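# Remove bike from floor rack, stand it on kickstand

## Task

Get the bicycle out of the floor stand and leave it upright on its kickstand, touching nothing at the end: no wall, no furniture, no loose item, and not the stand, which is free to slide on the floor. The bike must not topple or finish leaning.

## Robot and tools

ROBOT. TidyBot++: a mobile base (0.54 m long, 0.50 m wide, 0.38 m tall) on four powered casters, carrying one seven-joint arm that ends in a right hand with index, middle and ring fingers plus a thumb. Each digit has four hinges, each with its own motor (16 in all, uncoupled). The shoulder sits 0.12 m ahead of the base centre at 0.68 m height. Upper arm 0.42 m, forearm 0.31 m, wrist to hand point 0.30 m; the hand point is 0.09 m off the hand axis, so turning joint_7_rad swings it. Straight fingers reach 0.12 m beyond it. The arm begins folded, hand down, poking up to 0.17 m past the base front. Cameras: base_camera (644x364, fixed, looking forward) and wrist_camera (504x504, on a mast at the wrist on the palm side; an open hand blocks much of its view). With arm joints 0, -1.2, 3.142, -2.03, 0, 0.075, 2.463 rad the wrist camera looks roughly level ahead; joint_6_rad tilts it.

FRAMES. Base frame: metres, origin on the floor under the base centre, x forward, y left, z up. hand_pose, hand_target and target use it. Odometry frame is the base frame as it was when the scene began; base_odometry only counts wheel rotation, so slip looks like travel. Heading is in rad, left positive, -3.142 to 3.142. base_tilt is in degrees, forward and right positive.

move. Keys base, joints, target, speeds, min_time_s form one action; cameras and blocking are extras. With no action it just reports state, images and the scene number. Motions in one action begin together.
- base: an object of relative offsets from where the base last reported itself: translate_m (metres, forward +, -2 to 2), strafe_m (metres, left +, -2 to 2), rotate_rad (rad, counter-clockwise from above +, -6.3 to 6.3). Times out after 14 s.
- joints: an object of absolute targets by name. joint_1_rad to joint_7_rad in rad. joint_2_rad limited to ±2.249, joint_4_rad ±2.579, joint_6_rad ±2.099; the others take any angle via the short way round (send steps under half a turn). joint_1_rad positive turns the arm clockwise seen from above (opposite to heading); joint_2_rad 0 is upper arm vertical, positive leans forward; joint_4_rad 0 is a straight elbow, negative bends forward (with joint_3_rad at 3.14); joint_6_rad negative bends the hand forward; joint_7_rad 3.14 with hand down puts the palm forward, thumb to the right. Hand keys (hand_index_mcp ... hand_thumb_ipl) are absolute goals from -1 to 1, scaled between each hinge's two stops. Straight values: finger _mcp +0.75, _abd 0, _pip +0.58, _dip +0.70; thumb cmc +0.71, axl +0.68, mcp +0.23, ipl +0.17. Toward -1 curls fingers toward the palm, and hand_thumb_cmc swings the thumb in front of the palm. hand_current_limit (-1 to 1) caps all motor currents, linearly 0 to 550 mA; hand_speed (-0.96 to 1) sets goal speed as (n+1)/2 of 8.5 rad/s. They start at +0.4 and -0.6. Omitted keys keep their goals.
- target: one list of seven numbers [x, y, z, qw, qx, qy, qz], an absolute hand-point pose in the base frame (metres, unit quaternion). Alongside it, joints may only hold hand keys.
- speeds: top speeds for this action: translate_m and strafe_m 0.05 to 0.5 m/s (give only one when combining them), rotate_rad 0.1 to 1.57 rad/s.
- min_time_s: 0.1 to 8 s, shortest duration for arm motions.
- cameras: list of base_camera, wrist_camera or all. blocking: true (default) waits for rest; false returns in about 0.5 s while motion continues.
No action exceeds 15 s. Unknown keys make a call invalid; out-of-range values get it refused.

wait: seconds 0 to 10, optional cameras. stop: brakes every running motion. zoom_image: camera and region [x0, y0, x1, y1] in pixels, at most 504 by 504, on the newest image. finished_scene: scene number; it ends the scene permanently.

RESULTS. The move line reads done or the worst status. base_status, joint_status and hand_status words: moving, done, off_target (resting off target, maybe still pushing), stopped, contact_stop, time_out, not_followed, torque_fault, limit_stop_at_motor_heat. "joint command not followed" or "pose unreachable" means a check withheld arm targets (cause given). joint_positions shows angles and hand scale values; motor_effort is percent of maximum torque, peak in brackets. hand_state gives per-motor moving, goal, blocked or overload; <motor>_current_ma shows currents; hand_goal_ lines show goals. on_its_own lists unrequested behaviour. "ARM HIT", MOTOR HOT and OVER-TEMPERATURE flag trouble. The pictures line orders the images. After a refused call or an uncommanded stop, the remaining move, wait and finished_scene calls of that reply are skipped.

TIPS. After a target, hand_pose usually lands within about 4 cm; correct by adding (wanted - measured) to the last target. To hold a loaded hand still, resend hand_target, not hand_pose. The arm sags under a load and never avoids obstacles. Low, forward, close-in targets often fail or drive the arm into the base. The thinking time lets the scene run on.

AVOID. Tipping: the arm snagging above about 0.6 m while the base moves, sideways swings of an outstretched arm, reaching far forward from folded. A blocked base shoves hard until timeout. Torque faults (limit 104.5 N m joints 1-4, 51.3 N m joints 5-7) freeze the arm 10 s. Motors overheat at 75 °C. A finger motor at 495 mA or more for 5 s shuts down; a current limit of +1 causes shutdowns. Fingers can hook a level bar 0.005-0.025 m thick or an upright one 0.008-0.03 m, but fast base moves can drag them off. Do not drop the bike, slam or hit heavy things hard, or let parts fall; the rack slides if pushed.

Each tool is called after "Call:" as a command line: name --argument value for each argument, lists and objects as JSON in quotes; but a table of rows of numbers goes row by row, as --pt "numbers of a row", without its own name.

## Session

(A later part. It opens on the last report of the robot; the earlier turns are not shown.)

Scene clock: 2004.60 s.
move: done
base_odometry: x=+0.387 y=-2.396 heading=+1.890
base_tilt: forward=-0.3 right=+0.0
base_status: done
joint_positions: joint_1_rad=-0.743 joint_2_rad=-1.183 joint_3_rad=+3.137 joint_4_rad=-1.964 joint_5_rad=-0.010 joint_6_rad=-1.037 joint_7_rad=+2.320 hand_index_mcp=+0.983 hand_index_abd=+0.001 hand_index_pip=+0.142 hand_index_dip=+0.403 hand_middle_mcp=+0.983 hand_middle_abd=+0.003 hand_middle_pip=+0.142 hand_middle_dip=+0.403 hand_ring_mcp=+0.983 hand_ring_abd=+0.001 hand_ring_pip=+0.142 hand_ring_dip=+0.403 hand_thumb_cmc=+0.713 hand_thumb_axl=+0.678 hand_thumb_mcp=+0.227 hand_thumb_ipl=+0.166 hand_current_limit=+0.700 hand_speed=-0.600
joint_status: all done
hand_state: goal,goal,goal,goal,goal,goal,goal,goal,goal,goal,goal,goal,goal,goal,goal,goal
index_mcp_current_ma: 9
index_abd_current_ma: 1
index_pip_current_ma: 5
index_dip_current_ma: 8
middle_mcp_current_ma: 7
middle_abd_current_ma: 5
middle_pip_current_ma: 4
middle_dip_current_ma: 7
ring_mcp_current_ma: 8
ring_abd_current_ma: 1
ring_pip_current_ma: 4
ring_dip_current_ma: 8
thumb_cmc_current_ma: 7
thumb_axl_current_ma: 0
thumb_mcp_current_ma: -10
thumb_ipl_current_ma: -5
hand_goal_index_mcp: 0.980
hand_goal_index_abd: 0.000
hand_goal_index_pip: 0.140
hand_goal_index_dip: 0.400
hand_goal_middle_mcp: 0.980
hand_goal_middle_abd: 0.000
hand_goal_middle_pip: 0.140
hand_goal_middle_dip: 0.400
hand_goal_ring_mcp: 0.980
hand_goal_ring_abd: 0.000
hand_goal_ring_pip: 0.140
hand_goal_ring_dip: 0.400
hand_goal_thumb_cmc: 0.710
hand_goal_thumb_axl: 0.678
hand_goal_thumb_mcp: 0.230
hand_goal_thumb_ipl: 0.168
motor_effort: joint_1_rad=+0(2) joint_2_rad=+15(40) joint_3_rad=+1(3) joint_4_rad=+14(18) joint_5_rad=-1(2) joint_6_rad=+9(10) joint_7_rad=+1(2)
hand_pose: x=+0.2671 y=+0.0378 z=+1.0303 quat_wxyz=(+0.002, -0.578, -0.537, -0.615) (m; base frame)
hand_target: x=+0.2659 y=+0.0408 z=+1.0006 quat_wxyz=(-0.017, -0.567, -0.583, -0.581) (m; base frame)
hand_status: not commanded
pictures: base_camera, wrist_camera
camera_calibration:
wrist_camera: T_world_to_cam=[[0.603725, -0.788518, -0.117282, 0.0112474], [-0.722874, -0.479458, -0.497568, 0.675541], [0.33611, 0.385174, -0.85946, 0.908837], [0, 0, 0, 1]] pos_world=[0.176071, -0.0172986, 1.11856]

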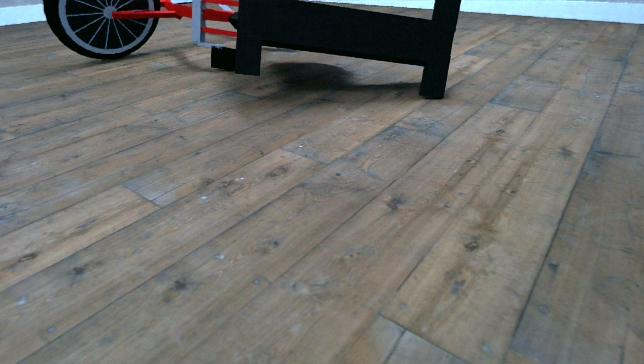

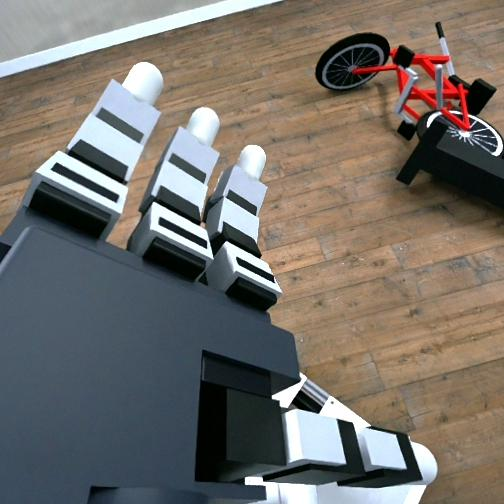

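Call:
move --joints '{"joint_1_rad": -0.4}' --cameras '["wrist_camera"]'

Call:
zoom_image --camera "wrist_camera" --region '[204, 0, 504, 250]'

Scene clock: 2009.90 s.
move: done
base_odometry: x=+0.387 y=-2.396 heading=+1.890
base_tilt: forward=-0.3 right=+0.0
base_status: not commanded
joint_positions: joint_1_rad=-0.425 joint_2_rad=-1.183 joint_3_rad=+3.137 joint_4_rad=-1.964 joint_5_rad=-0.010 joint_6_rad=-1.037 joint_7_rad=+2.321 hand_index_mcp=+0.983 hand_index_abd=+0.001 hand_index_pip=+0.142 hand_index_dip=+0.403 hand_middle_mcp=+0.983 hand_middle_abd=+0.003 hand_middle_pip=+0.142 hand_middle_dip=+0.403 hand_ring_mcp=+0.983 hand_ring_abd=+0.001 hand_ring_pip=+0.142 hand_ring_dip=+0.403 hand_thumb_cmc=+0.713 hand_thumb_axl=+0.678 hand_thumb_mcp=+0.227 hand_thumb_ipl=+0.166 hand_current_limit=+0.700 hand_speed=-0.600
joint_status: all done
hand_state: goal,goal,goal,goal,goal,goal,goal,goal,goal,goal,goal,goal,goal,goal,goal,goal
index_mcp_current_ma: 9
index_abd_current_ma: 1
index_pip_current_ma: 5
index_dip_current_ma: 8
middle_mcp_current_ma: 7
middle_abd_current_ma: 5
middle_pip_current_ma: 4
middle_dip_current_ma: 7
ring_mcp_current_ma: 9
ring_abd_current_ma: 1
ring_pip_current_ma: 4
ring_dip_current_ma: 8
thumb_cmc_current_ma: 7
thumb_axl_current_ma: 0
thumb_mcp_current_ma: -10
thumb_ipl_current_ma: -5
hand_goal_index_mcp: 0.980
hand_goal_index_abd: 0.000
hand_goal_index_pip: 0.140
hand_goal_index_dip: 0.400
hand_goal_middle_mcp: 0.980
hand_goal_middle_abd: 0.000
hand_goal_middle_pip: 0.140
hand_goal_middle_dip: 0.400
hand_goal_ring_mcp: 0.980
hand_goal_ring_abd: 0.000
hand_goal_ring_pip: 0.140
hand_goal_ring_dip: 0.400
hand_goal_thumb_cmc: 0.710
hand_goal_thumb_axl: 0.678
hand_goal_thumb_mcp: 0.230
hand_goal_thumb_ipl: 0.168
motor_effort: joint_1_rad=+0(2) joint_2_rad=+16(16) joint_3_rad=+1(2) joint_4_rad=+14(15) joint_5_rad=-1(1) joint_6_rad=+9(9) joint_7_rad=+0(1)
hand_pose: x=+0.2716 y=-0.0102 z=+1.0304 quat_wxyz=(-0.096, -0.655, -0.440, -0.607) (m; base frame)
hand_target: x=+0.2707 y=-0.0151 z=+1.0006 quat_wxyz=(-0.124, -0.665, -0.469, -0.568) (m; base frame)
hand_status: not commanded
pictures: wrist_camera
camera_calibration:
wrist_camera: T_world_to_cam=[[0.328026, -0.937535, -0.115874, 0.0427074], [-0.83605, -0.231011, -0.497649, 0.689099], [0.439795, 0.260119, -0.859604, 0.896674], [0, 0, 0, 1]] pos_world=[0.167758, -0.0340124, 1.11866]

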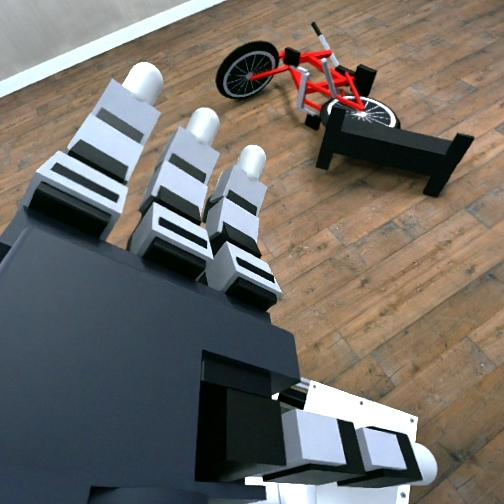

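Scaled by 1.680 from the camera's 504x504 image, which has a finer 720x720 frame.

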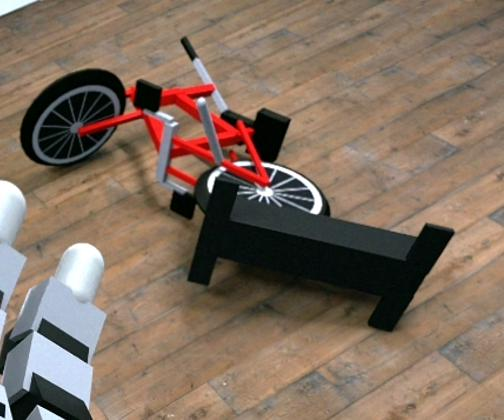

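Call:
move --base '{"rotate_rad": -0.4}' --joints '{"joint_1_rad": 0, "joint_2_rad": 0.9, "joint_3_rad": 3.142, "joint_4_rad": -1.38, "joint_5_rad": 0, "joint_6_rad": -0.9, "joint_7_rad": 0}' --min_time_s 4

Call:
move --base '{"translate_m": 0.4, "strafe_m": 0.17}' --cameras '["all"]'

Scene clock: 2035.83 s.
move: done
base_odometry: x=+0.387 y=-2.396 heading=+1.490
base_tilt: forward=-0.3 right=+0.0
base_status: done
joint_positions: joint_1_rad=-0.026 joint_2_rad=+0.872 joint_3_rad=+3.137 joint_4_rad=-1.412 joint_5_rad=-0.010 joint_6_rad=-0.958 joint_7_rad=+0.080 hand_index_mcp=+0.978 hand_index_abd=+0.001 hand_index_pip=+0.142 hand_index_dip=+0.403 hand_middle_mcp=+0.978 hand_middle_abd=+0.003 hand_middle_pip=+0.142 hand_middle_dip=+0.403 hand_ring_mcp=+0.978 hand_ring_abd=+0.001 hand_ring_pip=+0.142 hand_ring_dip=+0.403 hand_thumb_cmc=+0.711 hand_thumb_axl=+0.678 hand_thumb_mcp=+0.227 hand_thumb_ipl=+0.166 hand_current_limit=+0.700 hand_speed=-0.600
joint_status: all done
hand_state: goal,goal,goal,goal,goal,goal,goal,goal,goal,goal,goal,goal,goal,goal,goal,goal
index_mcp_current_ma: -5
index_abd_current_ma: 1
index_pip_current_ma: 5
index_dip_current_ma: 8
middle_mcp_current_ma: -4
middle_abd_current_ma: 5
middle_pip_current_ma: 4
middle_dip_current_ma: 7
ring_mcp_current_ma: -5
ring_abd_current_ma: 1
ring_pip_current_ma: 4
ring_dip_current_ma: 8
thumb_cmc_current_ma: 1
thumb_axl_current_ma: 0
thumb_mcp_current_ma: -10
thumb_ipl_current_ma: -5
hand_goal_index_mcp: 0.980
hand_goal_index_abd: 0.000
hand_goal_index_pip: 0.140
hand_goal_index_dip: 0.400
hand_goal_middle_mcp: 0.980
hand_goal_middle_abd: 0.000
hand_goal_middle_pip: 0.140
hand_goal_middle_dip: 0.400
hand_goal_ring_mcp: 0.980
hand_goal_ring_abd: 0.000
hand_goal_ring_pip: 0.140
hand_goal_ring_dip: 0.400
hand_goal_thumb_cmc: 0.710
hand_goal_thumb_axl: 0.678
hand_goal_thumb_mcp: 0.230
hand_goal_thumb_ipl: 0.168
motor_effort: joint_1_rad=-1(2) joint_2_rad=-35(38) joint_3_rad=+0(3) joint_4_rad=+10(17) joint_5_rad=-1(2) joint_6_rad=+0(10) joint_7_rad=+0(2)
hand_pose: x=+0.5621 y=+0.0337 z=+0.4556 quat_wxyz=(-0.030, -0.742, +0.669, +0.040) (m; base frame)
hand_target: x=+0.5906 y=+0.0238 z=+0.4407 quat_wxyz=(-0.014, -0.707, +0.707, +0.013) (m; base frame)
hand_status: not commanded
pictures: none

Scene clock: 2038.03 s.
move: done
base_odometry: x=+0.250 y=-1.983 heading=+1.490
base_tilt: forward=-0.3 right=+0.0
base_status: done
joint_positions: joint_1_rad=-0.020 joint_2_rad=+0.873 joint_3_rad=+3.137 joint_4_rad=-1.404 joint_5_rad=-0.010 joint_6_rad=-0.952 joint_7_rad=+0.078 hand_index_mcp=+0.978 hand_index_abd=+0.001 hand_index_pip=+0.142 hand_index_dip=+0.403 hand_middle_mcp=+0.978 hand_middle_abd=+0.003 hand_middle_pip=+0.142 hand_middle_dip=+0.403 hand_ring_mcp=+0.978 hand_ring_abd=+0.001 hand_ring_pip=+0.142 hand_ring_dip=+0.403 hand_thumb_cmc=+0.711 hand_thumb_axl=+0.678 hand_thumb_mcp=+0.227 hand_thumb_ipl=+0.166 hand_current_limit=+0.700 hand_speed=-0.600
joint_status: not commanded
hand_state: goal,goal,goal,goal,goal,goal,goal,goal,goal,goal,goal,goal,goal,goal,goal,goal
index_mcp_current_ma: -5
index_abd_current_ma: 1
index_pip_current_ma: 5
index_dip_current_ma: 8
middle_mcp_current_ma: -4
middle_abd_current_ma: 5
middle_pip_current_ma: 4
middle_dip_current_ma: 7
ring_mcp_current_ma: -5
ring_abd_current_ma: 1
ring_pip_current_ma: 4
ring_dip_current_ma: 8
thumb_cmc_current_ma: 1
thumb_axl_current_ma: 0
thumb_mcp_current_ma: -10
thumb_ipl_current_ma: -5
hand_goal_index_mcp: 0.980
hand_goal_index_abd: 0.000
hand_goal_index_pip: 0.140
hand_goal_index_dip: 0.400
hand_goal_middle_mcp: 0.980
hand_goal_middle_abd: 0.000
hand_goal_middle_pip: 0.140
hand_goal_middle_dip: 0.400
hand_goal_ring_mcp: 0.980
hand_goal_ring_abd: 0.000
hand_goal_ring_pip: 0.140
hand_goal_ring_dip: 0.400
hand_goal_thumb_cmc: 0.710
hand_goal_thumb_axl: 0.678
hand_goal_thumb_mcp: 0.230
hand_goal_thumb_ipl: 0.168
motor_effort: joint_1_rad=-1(2) joint_2_rad=-35(37) joint_3_rad=+0(1) joint_4_rad=+10(11) joint_5_rad=-1(1) joint_6_rad=+0(1) joint_7_rad=+0(1)
hand_pose: x=+0.5679 y=+0.0311 z=+0.4557 quat_wxyz=(-0.026, -0.739, +0.672, +0.035) (m; base frame)
hand_target: x=+0.5906 y=+0.0238 z=+0.4407 quat_wxyz=(-0.014, -0.707, +0.707, +0.013) (m; base frame)
hand_status: not commanded
pictures: base_camera, wrist_camera
camera_calibration:
wrist_camera: T_world_to_cam=[[-0.693892, 0.707561, 0.133686, 0.333128], [0.592937, 0.456096, 0.663628, -0.701684], [0.408583, 0.539754, -0.73602, 0.214329], [0, 0, 0, 1]] pos_world=[0.559638, -0.0313582, 0.578873]

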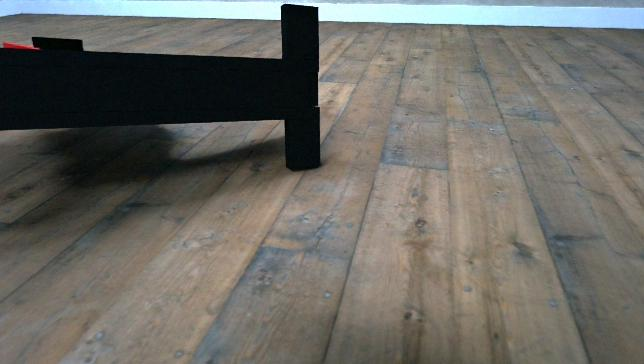

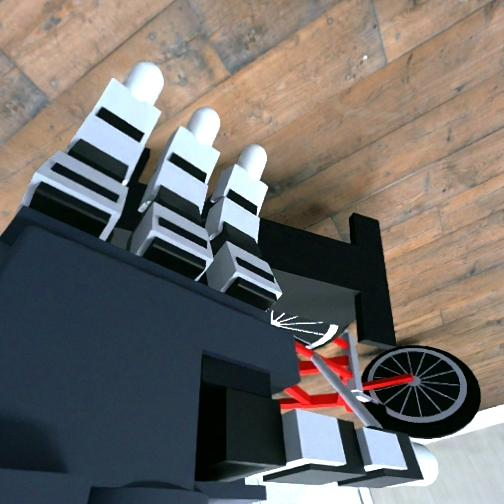

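Call:
move --base '{"translate_m": 0.33}' --joints '{"joint_7_rad": -0.07, "joint_1_rad": 0.02}'

Call:
move --joints '{"joint_2_rad": 1.152, "joint_4_rad": -1.35, "joint_6_rad": -0.6}' --min_time_s 3 --cameras '["all"]'

Scene clock: 2047.93 s.
move: done
base_odometry: x=+0.276 y=-1.654 heading=+1.490
base_tilt: forward=-0.3 right=+0.0
base_status: done
joint_positions: joint_1_rad=-0.002 joint_2_rad=+0.873 joint_3_rad=+3.137 joint_4_rad=-1.401 joint_5_rad=-0.010 joint_6_rad=-0.949 joint_7_rad=-0.001 hand_index_mcp=+0.978 hand_index_abd=+0.001 hand_index_pip=+0.142 hand_index_dip=+0.403 hand_middle_mcp=+0.978 hand_middle_abd=+0.003 hand_middle_pip=+0.142 hand_middle_dip=+0.403 hand_ring_mcp=+0.978 hand_ring_abd=+0.001 hand_ring_pip=+0.142 hand_ring_dip=+0.403 hand_thumb_cmc=+0.711 hand_thumb_axl=+0.678 hand_thumb_mcp=+0.227 hand_thumb_ipl=+0.166 hand_current_limit=+0.700 hand_speed=-0.600
joint_status: all done
hand_state: goal,goal,goal,goal,goal,goal,goal,goal,goal,goal,goal,goal,goal,goal,goal,goal
index_mcp_current_ma: -5
index_abd_current_ma: 1
index_pip_current_ma: 5
index_dip_current_ma: 8
middle_mcp_current_ma: -4
middle_abd_current_ma: 5
middle_pip_current_ma: 4
middle_dip_current_ma: 7
ring_mcp_current_ma: -5
ring_abd_current_ma: 1
ring_pip_current_ma: 4
ring_dip_current_ma: 8
thumb_cmc_current_ma: 1
thumb_axl_current_ma: 0
thumb_mcp_current_ma: -10
thumb_ipl_current_ma: -5
hand_goal_index_mcp: 0.980
hand_goal_index_abd: 0.000
hand_goal_index_pip: 0.140
hand_goal_index_dip: 0.400
hand_goal_middle_mcp: 0.980
hand_goal_middle_abd: 0.000
hand_goal_middle_pip: 0.140
hand_goal_middle_dip: 0.400
hand_goal_ring_mcp: 0.980
hand_goal_ring_abd: 0.000
hand_goal_ring_pip: 0.140
hand_goal_ring_dip: 0.400
hand_goal_thumb_cmc: 0.710
hand_goal_thumb_axl: 0.678
hand_goal_thumb_mcp: 0.230
hand_goal_thumb_ipl: 0.168
motor_effort: joint_1_rad=+0(2) joint_2_rad=-35(37) joint_3_rad=-1(1) joint_4_rad=+10(11) joint_5_rad=-1(1) joint_6_rad=+0(1) joint_7_rad=+0(1)
hand_pose: x=+0.5721 y=+0.0299 z=+0.4556 quat_wxyz=(-0.025, -0.706, +0.707, +0.033) (m; base frame)
hand_target: x=+0.5929 y=+0.0203 z=+0.4406 quat_wxyz=(-0.014, -0.674, +0.738, +0.013) (m; base frame)
hand_status: not commanded
pictures: none

Scene clock: 2051.27 s.
move: done
base_odometry: x=+0.276 y=-1.654 heading=+1.490
base_tilt: forward=-0.2 right=+0.0
base_status: not commanded
joint_positions: joint_1_rad=-0.002 joint_2_rad=+1.115 joint_3_rad=+3.137 joint_4_rad=-1.381 joint_5_rad=-0.010 joint_6_rad=-0.659 joint_7_rad=-0.001 hand_index_mcp=+0.978 hand_index_abd=+0.001 hand_index_pip=+0.142 hand_index_dip=+0.403 hand_middle_mcp=+0.978 hand_middle_abd=+0.003 hand_middle_pip=+0.142 hand_middle_dip=+0.403 hand_ring_mcp=+0.978 hand_ring_abd=+0.001 hand_ring_pip=+0.142 hand_ring_dip=+0.403 hand_thumb_cmc=+0.711 hand_thumb_axl=+0.678 hand_thumb_mcp=+0.227 hand_thumb_ipl=+0.166 hand_current_limit=+0.700 hand_speed=-0.600
joint_status: all done
hand_state: goal,goal,goal,goal,goal,goal,goal,goal,goal,goal,goal,goal,goal,goal,goal,goal
index_mcp_current_ma: -5
index_abd_current_ma: 1
index_pip_current_ma: 5
index_dip_current_ma: 8
middle_mcp_current_ma: -4
middle_abd_current_ma: 5
middle_pip_current_ma: 4
middle_dip_current_ma: 7
ring_mcp_current_ma: -5
ring_abd_current_ma: 1
ring_pip_current_ma: 4
ring_dip_current_ma: 8
thumb_cmc_current_ma: 1
thumb_axl_current_ma: 0
thumb_mcp_current_ma: -10
thumb_ipl_current_ma: -5
hand_goal_index_mcp: 0.980
hand_goal_index_abd: 0.000
hand_goal_index_pip: 0.140
hand_goal_index_dip: 0.400
hand_goal_middle_mcp: 0.980
hand_goal_middle_abd: 0.000
hand_goal_middle_pip: 0.140
hand_goal_middle_dip: 0.400
hand_goal_ring_mcp: 0.980
hand_goal_ring_abd: 0.000
hand_goal_ring_pip: 0.140
hand_goal_ring_dip: 0.400
hand_goal_thumb_cmc: 0.710
hand_goal_thumb_axl: 0.678
hand_goal_thumb_mcp: 0.230
hand_goal_thumb_ipl: 0.168
motor_effort: joint_1_rad=-1(1) joint_2_rad=-38(39) joint_3_rad=+0(2) joint_4_rad=+8(11) joint_5_rad=+0(1) joint_6_rad=+0(1) joint_7_rad=+0(1)
hand_pose: x=+0.5974 y=+0.0299 z=+0.3160 quat_wxyz=(-0.001, -0.705, +0.709, +0.008) (m; base frame)
hand_target: x=+0.6203 y=+0.0197 z=+0.2962 quat_wxyz=(+0.014, -0.674, +0.738, -0.014) (m; base frame)
hand_status: not commanded
pictures: base_camera, wrist_camera
camera_calibration:
wrist_camera: T_world_to_cam=[[-0.627925, 0.773962, 0.0818044, 0.348054], [0.585479, 0.400507, 0.704846, -0.632783], [0.512761, 0.490486, -0.704627, 0.0294604], [0, 0, 0, 1]] pos_world=[0.573927, -0.0303968, 0.438301]

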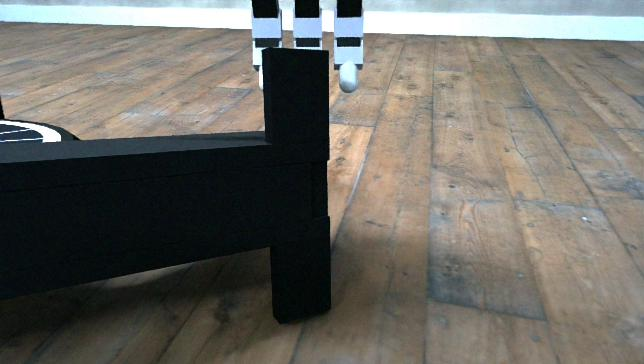

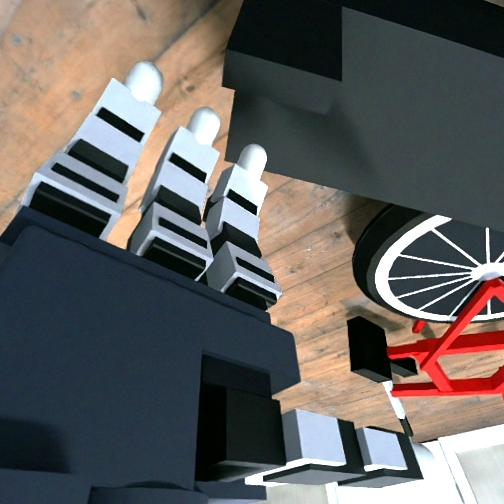

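Call:
move --base '{"translate_m": -0.25}' --speeds '{"translate_m": 0.08}' --cameras '["all"]'

Scene clock: 2058.50 s.
move: done
base_odometry: x=+0.256 y=-1.904 heading=+1.490
base_tilt: forward=-0.3 right=+0.0
base_status: done
joint_positions: joint_1_rad=-0.002 joint_2_rad=+1.115 joint_3_rad=+3.137 joint_4_rad=-1.367 joint_5_rad=-0.010 joint_6_rad=-0.643 joint_7_rad=-0.001 hand_index_mcp=+0.978 hand_index_abd=+0.001 hand_index_pip=+0.142 hand_index_dip=+0.403 hand_middle_mcp=+0.998 hand_middle_abd=+0.018 hand_middle_pip=+0.157 hand_middle_dip=+0.408 hand_ring_mcp=+0.978 hand_ring_abd=+0.001 hand_ring_pip=+0.142 hand_ring_dip=+0.403 hand_thumb_cmc=+0.711 hand_thumb_axl=+0.678 hand_thumb_mcp=+0.227 hand_thumb_ipl=+0.166 hand_current_limit=+0.700 hand_speed=-0.600
joint_status: not commanded
hand_state: goal,goal,goal,goal,goal,goal,goal,goal,goal,goal,goal,goal,goal,goal,goal,goal
index_mcp_current_ma: -5
index_abd_current_ma: 1
index_pip_current_ma: 5
index_dip_current_ma: 8
middle_mcp_current_ma: 63
middle_abd_current_ma: 48
middle_pip_current_ma: 55
middle_dip_current_ma: 22
ring_mcp_current_ma: -5
ring_abd_current_ma: 1
ring_pip_current_ma: 4
ring_dip_current_ma: 8
thumb_cmc_current_ma: 1
thumb_axl_current_ma: 0
thumb_mcp_current_ma: -10
thumb_ipl_current_ma: -5
hand_goal_index_mcp: 0.980
hand_goal_index_abd: 0.000
hand_goal_index_pip: 0.140
hand_goal_index_dip: 0.400
hand_goal_middle_mcp: 0.980
hand_goal_middle_abd: 0.000
hand_goal_middle_pip: 0.140
hand_goal_middle_dip: 0.400
hand_goal_ring_mcp: 0.980
hand_goal_ring_abd: 0.000
hand_goal_ring_pip: 0.140
hand_goal_ring_dip: 0.400
hand_goal_thumb_cmc: 0.710
hand_goal_thumb_axl: 0.678
hand_goal_thumb_mcp: 0.230
hand_goal_thumb_ipl: 0.168
motor_effort: joint_1_rad=+0(1) joint_2_rad=-38(39) joint_3_rad=+1(2) joint_4_rad=+8(9) joint_5_rad=+0(1) joint_6_rad=+0(1) joint_7_rad=+0(1)
hand_pose: x=+0.6093 y=+0.0299 z=+0.3160 quat_wxyz=(+0.009, -0.705, +0.709, -0.002) (m; base frame)
hand_target: x=+0.6203 y=+0.0197 z=+0.2962 quat_wxyz=(+0.014, -0.674, +0.738, -0.014) (m; base frame)
hand_status: not commanded
pictures: base_camera, wrist_camera
camera_calibration:
wrist_camera: T_world_to_cam=[[-0.629816, 0.774108, 0.0639419, 0.362361], [0.565305, 0.400361, 0.721208, -0.632587], [0.532693, 0.490375, -0.689761, 0.00643063], [0, 0, 0, 1]] pos_world=[0.5824, -0.0303967, 0.437493]

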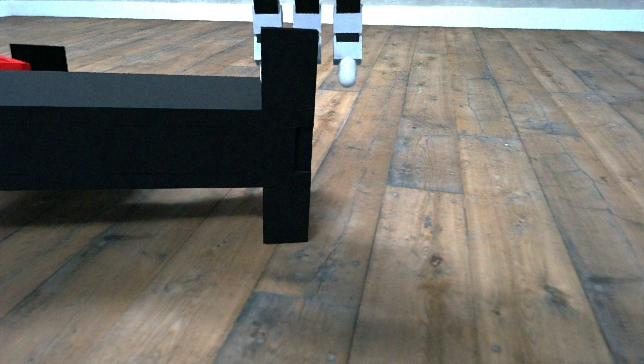

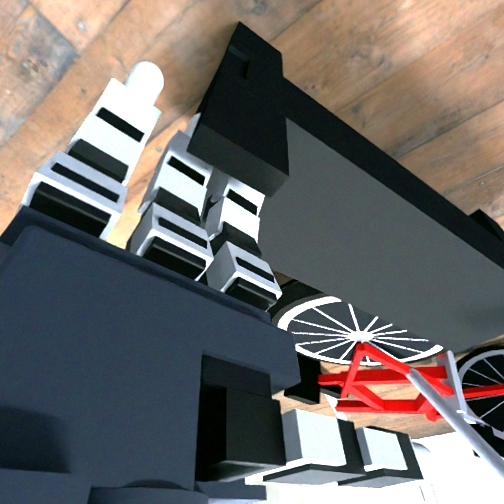

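Call:
move --base '{"translate_m": -0.3}' --speeds '{"translate_m": 0.08}' --cameras '["all"]'

Scene clock: 2065.37 s.
move: done
base_odometry: x=+0.232 y=-2.203 heading=+1.490
base_tilt: forward=-0.2 right=+0.0
base_status: done
joint_positions: joint_1_rad=-0.001 joint_2_rad=+1.115 joint_3_rad=+3.138 joint_4_rad=-1.363 joint_5_rad=-0.010 joint_6_rad=-0.639 joint_7_rad=-0.001 hand_index_mcp=+0.999 hand_index_abd=-0.007 hand_index_pip=+0.158 hand_index_dip=+0.408 hand_middle_mcp=+0.979 hand_middle_abd=+0.003 hand_middle_pip=+0.143 hand_middle_dip=+0.404 hand_ring_mcp=+0.978 hand_ring_abd=+0.001 hand_ring_pip=+0.142 hand_ring_dip=+0.403 hand_thumb_cmc=+0.711 hand_thumb_axl=+0.678 hand_thumb_mcp=+0.227 hand_thumb_ipl=+0.166 hand_current_limit=+0.700 hand_speed=-0.600
joint_status: not commanded
hand_state: goal,goal,goal,goal,goal,goal,goal,goal,goal,goal,goal,goal,goal,goal,goal,goal
index_mcp_current_ma: 65
index_abd_current_ma: -16
index_pip_current_ma: 58
index_dip_current_ma: 21
middle_mcp_current_ma: -2
middle_abd_current_ma: 7
middle_pip_current_ma: 7
middle_dip_current_ma: 9
ring_mcp_current_ma: -5
ring_abd_current_ma: 1
ring_pip_current_ma: 4
ring_dip_current_ma: 8
thumb_cmc_current_ma: 1
thumb_axl_current_ma: 0
thumb_mcp_current_ma: -10
thumb_ipl_current_ma: -5
hand_goal_index_mcp: 0.980
hand_goal_index_abd: 0.000
hand_goal_index_pip: 0.140
hand_goal_index_dip: 0.400
hand_goal_middle_mcp: 0.980
hand_goal_middle_abd: 0.000
hand_goal_middle_pip: 0.140
hand_goal_middle_dip: 0.400
hand_goal_ring_mcp: 0.980
hand_goal_ring_abd: 0.000
hand_goal_ring_pip: 0.140
hand_goal_ring_dip: 0.400
hand_goal_thumb_cmc: 0.710
hand_goal_thumb_axl: 0.678
hand_goal_thumb_mcp: 0.230
hand_goal_thumb_ipl: 0.168
motor_effort: joint_1_rad=-1(2) joint_2_rad=-38(38) joint_3_rad=+0(2) joint_4_rad=+8(9) joint_5_rad=-1(1) joint_6_rad=+0(2) joint_7_rad=+1(1)
hand_pose: x=+0.6127 y=+0.0293 z=+0.3161 quat_wxyz=(+0.012, -0.705, +0.709, -0.005) (m; base frame)
hand_target: x=+0.6203 y=+0.0197 z=+0.2962 quat_wxyz=(+0.014, -0.674, +0.738, -0.014) (m; base frame)
hand_status: not commanded
pictures: base_camera, wrist_camera
camera_calibration:
wrist_camera: T_world_to_cam=[[-0.629411, 0.774843, 0.0588191, 0.366293], [0.560068, 0.399871, 0.725553, -0.632522], [0.53867, 0.489614, -0.685648, 0.0000082151], [0, 0, 0, 1]] pos_world=[0.5848, -0.0308962, 0.437389]

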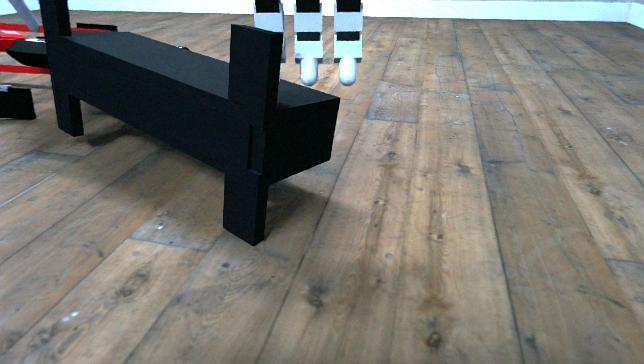

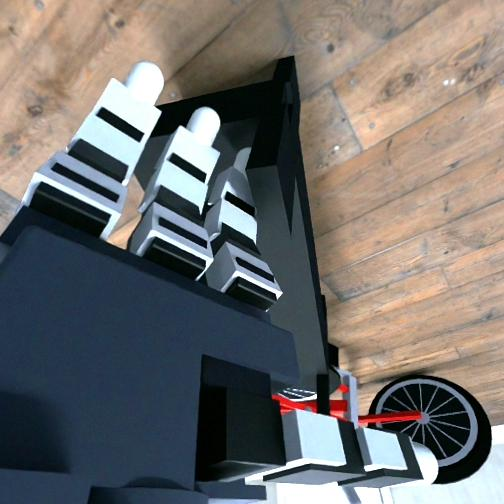

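Call:
move --base '{"strafe_m": 0.05}' --speeds '{"strafe_m": 0.1}'

Call:
move --base '{"translate_m": -0.3, "strafe_m": 0.1}' --speeds '{"translate_m": 0.08}' --cameras '["all"]'

Scene clock: 2079.50 s.
move: done
base_odometry: x=+0.182 y=-2.199 heading=+1.490
base_tilt: forward=-0.3 right=+0.0
base_status: done
joint_positions: joint_1_rad=+0.011 joint_2_rad=+1.115 joint_3_rad=+3.141 joint_4_rad=-1.363 joint_5_rad=-0.010 joint_6_rad=-0.639 joint_7_rad=-0.001 hand_index_mcp=+0.995 hand_index_abd=-0.011 hand_index_pip=+0.156 hand_index_dip=+0.407 hand_middle_mcp=+0.979 hand_middle_abd=+0.003 hand_middle_pip=+0.143 hand_middle_dip=+0.404 hand_ring_mcp=+0.978 hand_ring_abd=+0.001 hand_ring_pip=+0.142 hand_ring_dip=+0.403 hand_thumb_cmc=+0.711 hand_thumb_axl=+0.678 hand_thumb_mcp=+0.227 hand_thumb_ipl=+0.166 hand_current_limit=+0.700 hand_speed=-0.600
joint_status: not commanded
hand_state: goal,goal,goal,goal,goal,goal,goal,goal,goal,goal,goal,goal,goal,goal,goal,goal
index_mcp_current_ma: 52
index_abd_current_ma: -27
index_pip_current_ma: 51
index_dip_current_ma: 20
middle_mcp_current_ma: -2
middle_abd_current_ma: 6
middle_pip_current_ma: 7
middle_dip_current_ma: 9
ring_mcp_current_ma: -5
ring_abd_current_ma: 1
ring_pip_current_ma: 4
ring_dip_current_ma: 8
thumb_cmc_current_ma: 1
thumb_axl_current_ma: 0
thumb_mcp_current_ma: -10
thumb_ipl_current_ma: -5
hand_goal_index_mcp: 0.980
hand_goal_index_abd: 0.000
hand_goal_index_pip: 0.140
hand_goal_index_dip: 0.400
hand_goal_middle_mcp: 0.980
hand_goal_middle_abd: 0.000
hand_goal_middle_pip: 0.140
hand_goal_middle_dip: 0.400
hand_goal_ring_mcp: 0.980
hand_goal_ring_abd: 0.000
hand_goal_ring_pip: 0.140
hand_goal_ring_dip: 0.400
hand_goal_thumb_cmc: 0.710
hand_goal_thumb_axl: 0.678
hand_goal_thumb_mcp: 0.230
hand_goal_thumb_ipl: 0.168
motor_effort: joint_1_rad=-1(4) joint_2_rad=-38(38) joint_3_rad=+0(2) joint_4_rad=+8(9) joint_5_rad=-1(2) joint_6_rad=+1(1) joint_7_rad=+1(1)
hand_pose: x=+0.6130 y=+0.0217 z=+0.3160 quat_wxyz=(+0.011, -0.700, +0.714, -0.006) (m; base frame)
hand_target: x=+0.6203 y=+0.0197 z=+0.2962 quat_wxyz=(+0.014, -0.674, +0.738, -0.014) (m; base frame)
hand_status: not commanded
pictures: none

Scene clock: 2084.00 s.
move: done
base_odometry: x=+0.058 y=-2.490 heading=+1.490
base_tilt: forward=-0.3 right=+0.0
base_status: done
joint_positions: joint_1_rad=+0.011 joint_2_rad=+1.116 joint_3_rad=+3.141 joint_4_rad=-1.357 joint_5_rad=-0.010 joint_6_rad=-0.630 joint_7_rad=-0.001 hand_index_mcp=+0.979 hand_index_abd=-0.003 hand_index_pip=+0.143 hand_index_dip=+0.404 hand_middle_mcp=+0.979 hand_middle_abd=+0.003 hand_middle_pip=+0.143 hand_middle_dip=+0.403 hand_ring_mcp=+0.978 hand_ring_abd=+0.001 hand_ring_pip=+0.142 hand_ring_dip=+0.403 hand_thumb_cmc=+0.711 hand_thumb_axl=+0.678 hand_thumb_mcp=+0.227 hand_thumb_ipl=+0.166 hand_current_limit=+0.700 hand_speed=-0.600
joint_status: not commanded
hand_state: goal,goal,goal,goal,goal,goal,goal,goal,goal,goal,goal,goal,goal,goal,goal,goal
index_mcp_current_ma: -3
index_abd_current_ma: -6
index_pip_current_ma: 9
index_dip_current_ma: 9
middle_mcp_current_ma: -3
middle_abd_current_ma: 6
middle_pip_current_ma: 7
middle_dip_current_ma: 9
ring_mcp_current_ma: -5
ring_abd_current_ma: 1
ring_pip_current_ma: 4
ring_dip_current_ma: 8
thumb_cmc_current_ma: 1
thumb_axl_current_ma: 0
thumb_mcp_current_ma: -10
thumb_ipl_current_ma: -5
hand_goal_index_mcp: 0.980
hand_goal_index_abd: 0.000
hand_goal_index_pip: 0.140
hand_goal_index_dip: 0.400
hand_goal_middle_mcp: 0.980
hand_goal_middle_abd: 0.000
hand_goal_middle_pip: 0.140
hand_goal_middle_dip: 0.400
hand_goal_ring_mcp: 0.980
hand_goal_ring_abd: 0.000
hand_goal_ring_pip: 0.140
hand_goal_ring_dip: 0.400
hand_goal_thumb_cmc: 0.710
hand_goal_thumb_axl: 0.678
hand_goal_thumb_mcp: 0.230
hand_goal_thumb_ipl: 0.168
motor_effort: joint_1_rad=+0(2) joint_2_rad=-39(39) joint_3_rad=+0(2) joint_4_rad=+9(10) joint_5_rad=-1(1) joint_6_rad=+1(2) joint_7_rad=+0(1)
hand_pose: x=+0.6189 y=+0.0217 z=+0.3157 quat_wxyz=(+0.016, -0.700, +0.714, -0.011) (m; base frame)
hand_target: x=+0.6203 y=+0.0197 z=+0.2962 quat_wxyz=(+0.014, -0.674, +0.738, -0.014) (m; base frame)
hand_status: not commanded
pictures: base_camera, wrist_camera
camera_calibration:
wrist_camera: T_world_to_cam=[[-0.619919, 0.78324, 0.047279, 0.373688], [0.554592, 0.394729, 0.732541, -0.631412], [0.555094, 0.480337, -0.679079, -0.0117853], [0, 0, 0, 1]] pos_world=[0.588374, -0.0377898, 0.436865]

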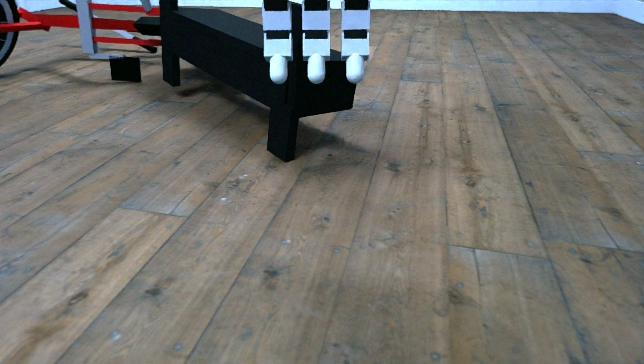

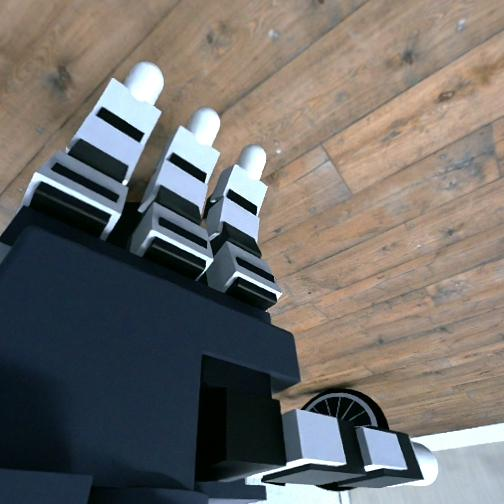

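Call:
move --joints '{"joint_1_rad": -0.5, "joint_2_rad": -1.2, "joint_3_rad": 3.142, "joint_4_rad": -2.0, "joint_5_rad": 0, "joint_6_rad": -1.15, "joint_7_rad": 2.4}' --min_time_s 4 --cameras '["all"]'

Call:
zoom_image --camera "wrist_camera" --region '[204, 0, 504, 300]'

Scene clock: 2093.50 s.
move: done
base_odometry: x=+0.058 y=-2.490 heading=+1.490
base_tilt: forward=-0.3 right=+0.0
base_status: not commanded
joint_positions: joint_1_rad=-0.472 joint_2_rad=-1.183 joint_3_rad=+3.141 joint_4_rad=-1.964 joint_5_rad=-0.010 joint_6_rad=-1.086 joint_7_rad=+2.320 hand_index_mcp=+0.983 hand_index_abd=+0.000 hand_index_pip=+0.142 hand_index_dip=+0.403 hand_middle_mcp=+0.982 hand_middle_abd=+0.003 hand_middle_pip=+0.142 hand_middle_dip=+0.403 hand_ring_mcp=+0.983 hand_ring_abd=+0.001 hand_ring_pip=+0.142 hand_ring_dip=+0.403 hand_thumb_cmc=+0.713 hand_thumb_axl=+0.678 hand_thumb_mcp=+0.227 hand_thumb_ipl=+0.166 hand_current_limit=+0.700 hand_speed=-0.600
joint_status: all done
hand_state: goal,goal,goal,goal,goal,goal,goal,goal,goal,goal,goal,goal,goal,goal,goal,goal
index_mcp_current_ma: 8
index_abd_current_ma: 1
index_pip_current_ma: 6
index_dip_current_ma: 8
middle_mcp_current_ma: 6
middle_abd_current_ma: 6
middle_pip_current_ma: 5
middle_dip_current_ma: 8
ring_mcp_current_ma: 8
ring_abd_current_ma: 1
ring_pip_current_ma: 4
ring_dip_current_ma: 8
thumb_cmc_current_ma: 7
thumb_axl_current_ma: 0
thumb_mcp_current_ma: -10
thumb_ipl_current_ma: -5
hand_goal_index_mcp: 0.980
hand_goal_index_abd: 0.000
hand_goal_index_pip: 0.140
hand_goal_index_dip: 0.400
hand_goal_middle_mcp: 0.980
hand_goal_middle_abd: 0.000
hand_goal_middle_pip: 0.140
hand_goal_middle_dip: 0.400
hand_goal_ring_mcp: 0.980
hand_goal_ring_abd: 0.000
hand_goal_ring_pip: 0.140
hand_goal_ring_dip: 0.400
hand_goal_thumb_cmc: 0.710
hand_goal_thumb_axl: 0.678
hand_goal_thumb_mcp: 0.230
hand_goal_thumb_ipl: 0.168
motor_effort: joint_1_rad=-1(2) joint_2_rad=+15(42) joint_3_rad=+1(2) joint_4_rad=+14(18) joint_5_rad=-1(2) joint_6_rad=+9(10) joint_7_rad=+1(2)
hand_pose: x=+0.2707 y=-0.0052 z=+1.0151 quat_wxyz=(-0.077, -0.658, -0.462, -0.590) (m; base frame)
hand_target: x=+0.2688 y=-0.0013 z=+0.9857 quat_wxyz=(-0.092, -0.652, -0.510, -0.554) (m; base frame)
hand_status: not commanded
pictures: base_camera, wrist_camera
camera_calibration:
wrist_camera: T_world_to_cam=[[0.364758, -0.923913, -0.115479, 0.0356205], [-0.846804, -0.277606, -0.453716, 0.639987], [0.387136, 0.263285, -0.883633, 0.921267], [0, 0, 0, 1]] pos_world=[0.172295, -0.0319811, 1.10855]

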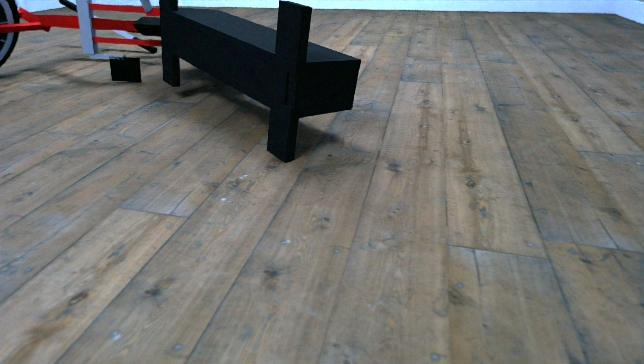

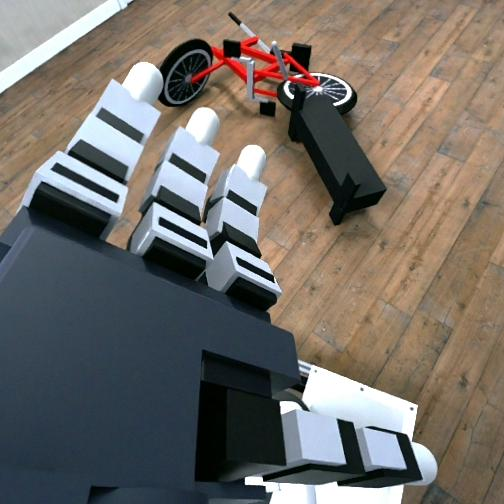

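Scaled by 1.680 from the camera's 504x504 image, which has a finer 720x720 frame.

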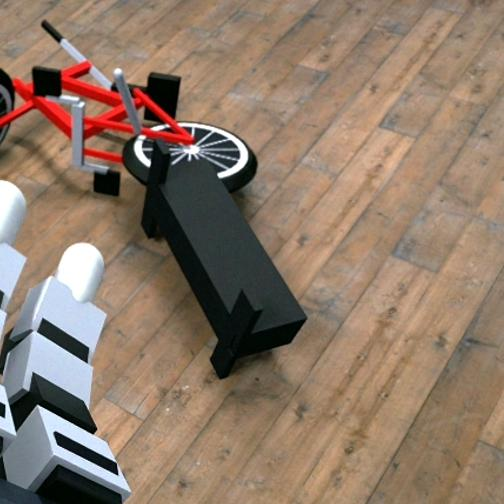

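Call:
move --base '{"rotate_rad": 0.6}' --joints '{"joint_1_rad": 0.02, "joint_2_rad": 0.9, "joint_3_rad": 3.142, "joint_4_rad": -1.35, "joint_5_rad": 0, "joint_6_rad": -0.87, "joint_7_rad": -0.07}' --min_time_s 4

Call:
move --base '{"strafe_m": -0.47}' --cameras '["all"]'

Scene clock: 2115.90 s.
move: done
base_odometry: x=+0.058 y=-2.490 heading=+2.090
base_tilt: forward=-0.3 right=+0.0
base_status: done
joint_positions: joint_1_rad=-0.005 joint_2_rad=+0.872 joint_3_rad=+3.141 joint_4_rad=-1.382 joint_5_rad=-0.010 joint_6_rad=-0.928 joint_7_rad=+0.010 hand_index_mcp=+0.978 hand_index_abd=+0.000 hand_index_pip=+0.142 hand_index_dip=+0.403 hand_middle_mcp=+0.978 hand_middle_abd=+0.003 hand_middle_pip=+0.142 hand_middle_dip=+0.403 hand_ring_mcp=+0.978 hand_ring_abd=+0.001 hand_ring_pip=+0.142 hand_ring_dip=+0.403 hand_thumb_cmc=+0.710 hand_thumb_axl=+0.678 hand_thumb_mcp=+0.227 hand_thumb_ipl=+0.166 hand_current_limit=+0.700 hand_speed=-0.600
joint_status: all done
hand_state: goal,goal,goal,goal,goal,goal,goal,goal,goal,goal,goal,goal,goal,goal,goal,goal
index_mcp_current_ma: -6
index_abd_current_ma: 1
index_pip_current_ma: 6
index_dip_current_ma: 8
middle_mcp_current_ma: -4
middle_abd_current_ma: 6
middle_pip_current_ma: 5
middle_dip_current_ma: 8
ring_mcp_current_ma: -6
ring_abd_current_ma: 1
ring_pip_current_ma: 4
ring_dip_current_ma: 8
thumb_cmc_current_ma: 1
thumb_axl_current_ma: 0
thumb_mcp_current_ma: -10
thumb_ipl_current_ma: -5
hand_goal_index_mcp: 0.980
hand_goal_index_abd: 0.000
hand_goal_index_pip: 0.140
hand_goal_index_dip: 0.400
hand_goal_middle_mcp: 0.980
hand_goal_middle_abd: 0.000
hand_goal_middle_pip: 0.140
hand_goal_middle_dip: 0.400
hand_goal_ring_mcp: 0.980
hand_goal_ring_abd: 0.000
hand_goal_ring_pip: 0.140
hand_goal_ring_dip: 0.400
hand_goal_thumb_cmc: 0.710
hand_goal_thumb_axl: 0.678
hand_goal_thumb_mcp: 0.230
hand_goal_thumb_ipl: 0.168
motor_effort: joint_1_rad=-1(3) joint_2_rad=-35(38) joint_3_rad=+0(3) joint_4_rad=+11(17) joint_5_rad=-1(2) joint_6_rad=+0(10) joint_7_rad=+0(2)
hand_pose: x=+0.5876 y=+0.0289 z=+0.4562 quat_wxyz=(-0.011, -0.710, +0.704, +0.017) (m; base frame)
hand_target: x=+0.6170 y=+0.0198 z=+0.4427 quat_wxyz=(+0.008, -0.674, +0.738, -0.008) (m; base frame)
hand_status: not commanded
pictures: none

Scene clock: 2118.10 s.
move: done
base_odometry: x=+0.466 y=-2.257 heading=+2.091
base_tilt: forward=-0.3 right=+0.0
base_status: done
joint_positions: joint_1_rad=+0.018 joint_2_rad=+0.872 joint_3_rad=+3.143 joint_4_rad=-1.382 joint_5_rad=-0.010 joint_6_rad=-0.927 joint_7_rad=+0.008 hand_index_mcp=+0.978 hand_index_abd=+0.000 hand_index_pip=+0.142 hand_index_dip=+0.403 hand_middle_mcp=+0.978 hand_middle_abd=+0.003 hand_middle_pip=+0.142 hand_middle_dip=+0.403 hand_ring_mcp=+0.978 hand_ring_abd=+0.001 hand_ring_pip=+0.142 hand_ring_dip=+0.403 hand_thumb_cmc=+0.710 hand_thumb_axl=+0.678 hand_thumb_mcp=+0.227 hand_thumb_ipl=+0.166 hand_current_limit=+0.700 hand_speed=-0.600
joint_status: not commanded
hand_state: goal,goal,goal,goal,goal,goal,goal,goal,goal,goal,goal,goal,goal,goal,goal,goal
index_mcp_current_ma: -6
index_abd_current_ma: 1
index_pip_current_ma: 6
index_dip_current_ma: 8
middle_mcp_current_ma: -4
middle_abd_current_ma: 5
middle_pip_current_ma: 5
middle_dip_current_ma: 8
ring_mcp_current_ma: -6
ring_abd_current_ma: 1
ring_pip_current_ma: 4
ring_dip_current_ma: 8
thumb_cmc_current_ma: 1
thumb_axl_current_ma: 0
thumb_mcp_current_ma: -10
thumb_ipl_current_ma: -5
hand_goal_index_mcp: 0.980
hand_goal_index_abd: 0.000
hand_goal_index_pip: 0.140
hand_goal_index_dip: 0.400
hand_goal_middle_mcp: 0.980
hand_goal_middle_abd: 0.000
hand_goal_middle_pip: 0.140
hand_goal_middle_dip: 0.400
hand_goal_ring_mcp: 0.980
hand_goal_ring_abd: 0.000
hand_goal_ring_pip: 0.140
hand_goal_ring_dip: 0.400
hand_goal_thumb_cmc: 0.710
hand_goal_thumb_axl: 0.678
hand_goal_thumb_mcp: 0.230
hand_goal_thumb_ipl: 0.168
motor_effort: joint_1_rad=-1(4) joint_2_rad=-36(36) joint_3_rad=-1(2) joint_4_rad=+11(11) joint_5_rad=+0(1) joint_6_rad=+0(1) joint_7_rad=+0(1)
hand_pose: x=+0.5883 y=+0.0172 z=+0.4561 quat_wxyz=(-0.012, -0.701, +0.713, +0.017) (m; base frame)
hand_target: x=+0.6170 y=+0.0198 z=+0.4427 quat_wxyz=(+0.008, -0.674, +0.738, -0.008) (m; base frame)
hand_status: not commanded
pictures: base_camera, wrist_camera
camera_calibration:
wrist_camera: T_world_to_cam=[[-0.616193, 0.781574, 0.0971999, 0.326695], [0.609419, 0.39497, 0.687464, -0.727249], [0.498913, 0.482846, -0.719684, 0.15408], [0, 0, 0, 1]] pos_world=[0.567634, -0.0424919, 0.579092]

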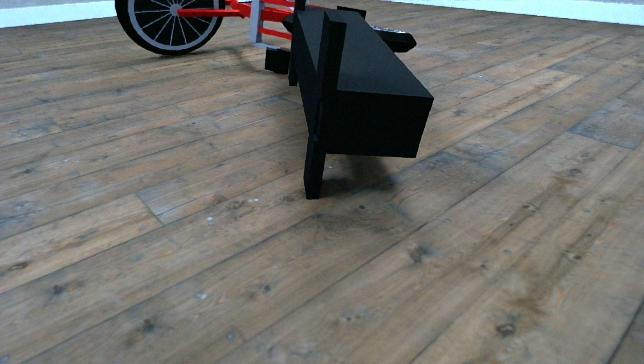

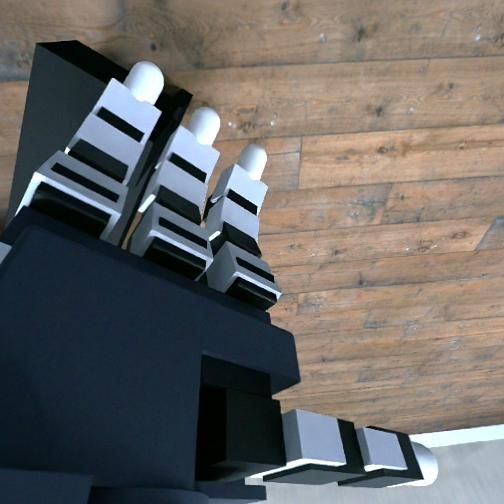

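Call:
zoom_image --camera "base_camera" --region '[220, 0, 460, 220]'

Scaled by 2.100.

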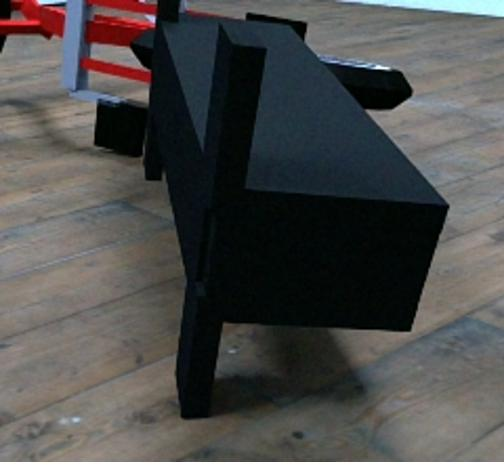

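Call:
move --base '{"translate_m": 0.215, "strafe_m": -0.02}'

Call:
move --joints '{"joint_2_rad": 1.152, "joint_4_rad": -1.32, "joint_6_rad": -0.63}' --min_time_s 3 --cameras '["all"]'

Scene clock: 2149.43 s.
move: done
base_odometry: x=+0.377 y=-2.060 heading=+2.091
base_tilt: forward=-0.2 right=+0.0
base_status: done
joint_positions: joint_1_rad=+0.018 joint_2_rad=+0.873 joint_3_rad=+3.143 joint_4_rad=-1.373 joint_5_rad=-0.010 joint_6_rad=-0.921 joint_7_rad=+0.008 hand_index_mcp=+0.978 hand_index_abd=+0.000 hand_index_pip=+0.142 hand_index_dip=+0.403 hand_middle_mcp=+0.978 hand_middle_abd=+0.003 hand_middle_pip=+0.142 hand_middle_dip=+0.403 hand_ring_mcp=+0.978 hand_ring_abd=+0.001 hand_ring_pip=+0.142 hand_ring_dip=+0.403 hand_thumb_cmc=+0.710 hand_thumb_axl=+0.678 hand_thumb_mcp=+0.227 hand_thumb_ipl=+0.166 hand_current_limit=+0.700 hand_speed=-0.600
joint_status: not commanded
hand_state: goal,goal,goal,goal,goal,goal,goal,goal,goal,goal,goal,goal,goal,goal,goal,goal
index_mcp_current_ma: -6
index_abd_current_ma: 1
index_pip_current_ma: 6
index_dip_current_ma: 8
middle_mcp_current_ma: -4
middle_abd_current_ma: 5
middle_pip_current_ma: 5
middle_dip_current_ma: 8
ring_mcp_current_ma: -6
ring_abd_current_ma: 1
ring_pip_current_ma: 4
ring_dip_current_ma: 8
thumb_cmc_current_ma: 1
thumb_axl_current_ma: 0
thumb_mcp_current_ma: -10
thumb_ipl_current_ma: -5
hand_goal_index_mcp: 0.980
hand_goal_index_abd: 0.000
hand_goal_index_pip: 0.140
hand_goal_index_dip: 0.400
hand_goal_middle_mcp: 0.980
hand_goal_middle_abd: 0.000
hand_goal_middle_pip: 0.140
hand_goal_middle_dip: 0.400
hand_goal_ring_mcp: 0.980
hand_goal_ring_abd: 0.000
hand_goal_ring_pip: 0.140
hand_goal_ring_dip: 0.400
hand_goal_thumb_cmc: 0.710
hand_goal_thumb_axl: 0.678
hand_goal_thumb_mcp: 0.230
hand_goal_thumb_ipl: 0.168
motor_effort: joint_1_rad=+0(1) joint_2_rad=-36(38) joint_3_rad=+0(1) joint_4_rad=+11(12) joint_5_rad=-1(1) joint_6_rad=+0(1) joint_7_rad=+0(1)
hand_pose: x=+0.5946 y=+0.0171 z=+0.4565 quat_wxyz=(-0.006, -0.701, +0.713, +0.011) (m; base frame)
hand_target: x=+0.6170 y=+0.0198 z=+0.4427 quat_wxyz=(+0.008, -0.674, +0.738, -0.008) (m; base frame)
hand_status: not commanded
pictures: none

Scene clock: 2152.77 s.
move: done
base_odometry: x=+0.377 y=-2.060 heading=+2.091
base_tilt: forward=-0.2 right=+0.0
base_status: not commanded
joint_positions: joint_1_rad=+0.018 joint_2_rad=+1.115 joint_3_rad=+3.143 joint_4_rad=-1.351 joint_5_rad=-0.010 joint_6_rad=-0.688 joint_7_rad=+0.008 hand_index_mcp=+0.978 hand_index_abd=+0.000 hand_index_pip=+0.142 hand_index_dip=+0.403 hand_middle_mcp=+0.978 hand_middle_abd=+0.003 hand_middle_pip=+0.142 hand_middle_dip=+0.403 hand_ring_mcp=+0.978 hand_ring_abd=+0.001 hand_ring_pip=+0.142 hand_ring_dip=+0.403 hand_thumb_cmc=+0.710 hand_thumb_axl=+0.678 hand_thumb_mcp=+0.227 hand_thumb_ipl=+0.166 hand_current_limit=+0.700 hand_speed=-0.600
joint_status: all done
hand_state: goal,goal,goal,goal,goal,goal,goal,goal,goal,goal,goal,goal,goal,goal,goal,goal
index_mcp_current_ma: -6
index_abd_current_ma: 1
index_pip_current_ma: 6
index_dip_current_ma: 8
middle_mcp_current_ma: -4
middle_abd_current_ma: 5
middle_pip_current_ma: 5
middle_dip_current_ma: 8
ring_mcp_current_ma: -6
ring_abd_current_ma: 1
ring_pip_current_ma: 4
ring_dip_current_ma: 8
thumb_cmc_current_ma: 1
thumb_axl_current_ma: 0
thumb_mcp_current_ma: -10
thumb_ipl_current_ma: -5
hand_goal_index_mcp: 0.980
hand_goal_index_abd: 0.000
hand_goal_index_pip: 0.140
hand_goal_index_dip: 0.400
hand_goal_middle_mcp: 0.980
hand_goal_middle_abd: 0.000
hand_goal_middle_pip: 0.140
hand_goal_middle_dip: 0.400
hand_goal_ring_mcp: 0.980
hand_goal_ring_abd: 0.000
hand_goal_ring_pip: 0.140
hand_goal_ring_dip: 0.400
hand_goal_thumb_cmc: 0.710
hand_goal_thumb_axl: 0.678
hand_goal_thumb_mcp: 0.230
hand_goal_thumb_ipl: 0.168
motor_effort: joint_1_rad=-1(1) joint_2_rad=-38(39) joint_3_rad=+0(1) joint_4_rad=+9(12) joint_5_rad=+0(1) joint_6_rad=+0(2) joint_7_rad=+0(1)
hand_pose: x=+0.6051 y=+0.0165 z=+0.3216 quat_wxyz=(-0.002, -0.701, +0.713, +0.006) (m; base frame)
hand_target: x=+0.6278 y=+0.0195 z=+0.3019 quat_wxyz=(+0.014, -0.674, +0.738, -0.014) (m; base frame)
hand_status: not commanded
pictures: base_camera, wrist_camera
camera_calibration:
wrist_camera: T_world_to_cam=[[-0.617443, 0.782722, 0.0781691, 0.357533], [0.590715, 0.395757, 0.703159, -0.638505], [0.519442, 0.480336, -0.706723, 0.0327539], [0, 0, 0, 1]] pos_world=[0.580917, -0.0428893, 0.444171]

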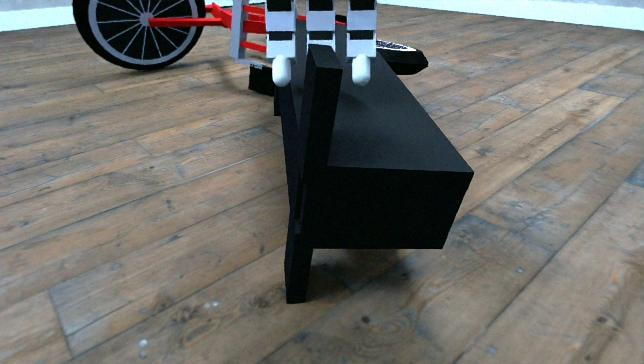

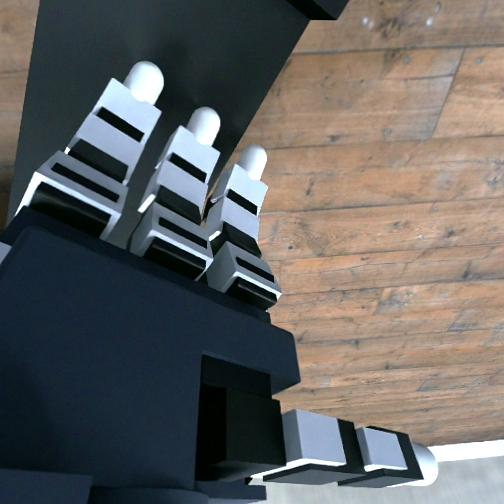

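Call:
move --base '{"translate_m": -0.2}' --speeds '{"translate_m": 0.08}' --cameras '["all"]'

Scene clock: 2165.13 s.
move: done
base_odometry: x=+0.476 y=-2.233 heading=+2.091
base_tilt: forward=-0.2 right=+0.0
base_status: done
joint_positions: joint_1_rad=+0.018 joint_2_rad=+1.115 joint_3_rad=+3.143 joint_4_rad=-1.308 joint_5_rad=-0.010 joint_6_rad=-0.631 joint_7_rad=+0.008 hand_index_mcp=+0.978 hand_index_abd=+0.000 hand_index_pip=+0.142 hand_index_dip=+0.403 hand_middle_mcp=+0.999 hand_middle_abd=-0.014 hand_middle_pip=+0.227 hand_middle_dip=+0.457 hand_ring_mcp=+0.978 hand_ring_abd=+0.001 hand_ring_pip=+0.142 hand_ring_dip=+0.403 hand_thumb_cmc=+0.710 hand_thumb_axl=+0.678 hand_thumb_mcp=+0.227 hand_thumb_ipl=+0.166 hand_current_limit=+0.700 hand_speed=-0.600
joint_status: not commanded
hand_state: goal,goal,goal,goal,goal,goal,blocked,blocked,goal,goal,goal,goal,goal,goal,goal,goal
index_mcp_current_ma: -6
index_abd_current_ma: 1
index_pip_current_ma: 6
index_dip_current_ma: 8
middle_mcp_current_ma: 68
middle_abd_current_ma: -38
middle_pip_current_ma: 354
middle_dip_current_ma: 219
ring_mcp_current_ma: -6
ring_abd_current_ma: 1
ring_pip_current_ma: 4
ring_dip_current_ma: 8
thumb_cmc_current_ma: 1
thumb_axl_current_ma: 0
thumb_mcp_current_ma: -10
thumb_ipl_current_ma: -5
hand_goal_index_mcp: 0.980
hand_goal_index_abd: 0.000
hand_goal_index_pip: 0.140
hand_goal_index_dip: 0.400
hand_goal_middle_mcp: 0.980
hand_goal_middle_abd: 0.000
hand_goal_middle_pip: 0.140
hand_goal_middle_dip: 0.400
hand_goal_ring_mcp: 0.980
hand_goal_ring_abd: 0.000
hand_goal_ring_pip: 0.140
hand_goal_ring_dip: 0.400
hand_goal_thumb_cmc: 0.710
hand_goal_thumb_axl: 0.678
hand_goal_thumb_mcp: 0.230
hand_goal_thumb_ipl: 0.168
motor_effort: joint_1_rad=-1(2) joint_2_rad=-37(39) joint_3_rad=+0(2) joint_4_rad=+6(10) joint_5_rad=-1(2) joint_6_rad=-2(7) joint_7_rad=+0(1)
hand_pose: x=+0.6459 y=+0.0156 z=+0.3228 quat_wxyz=(+0.032, -0.700, +0.713, -0.030) (m; base frame)
hand_target: x=+0.6278 y=+0.0195 z=+0.3019 quat_wxyz=(+0.014, -0.674, +0.738, -0.014) (m; base frame)
hand_status: not commanded
pictures: base_camera, wrist_camera
camera_calibration:
wrist_camera: T_world_to_cam=[[-0.621834, 0.783015, 0.0145019, 0.406658], [0.517881, 0.397246, 0.757624, -0.633584], [0.58747, 0.478627, -0.65253, -0.0485628], [0, 0, 0, 1]] pos_world=[0.609524, -0.043487, 0.442432]

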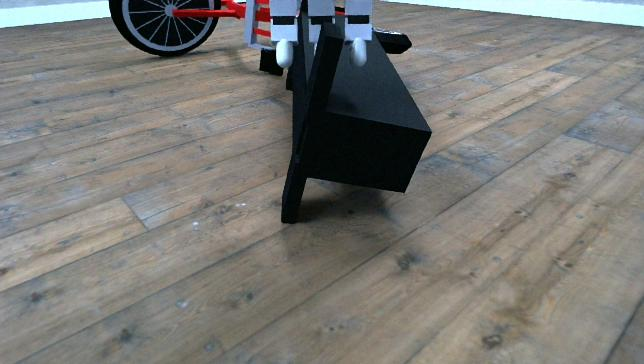

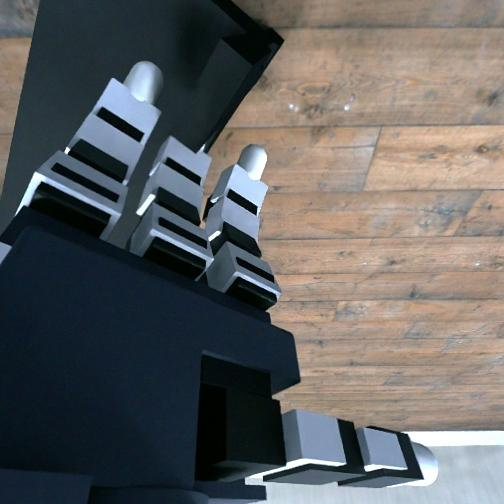

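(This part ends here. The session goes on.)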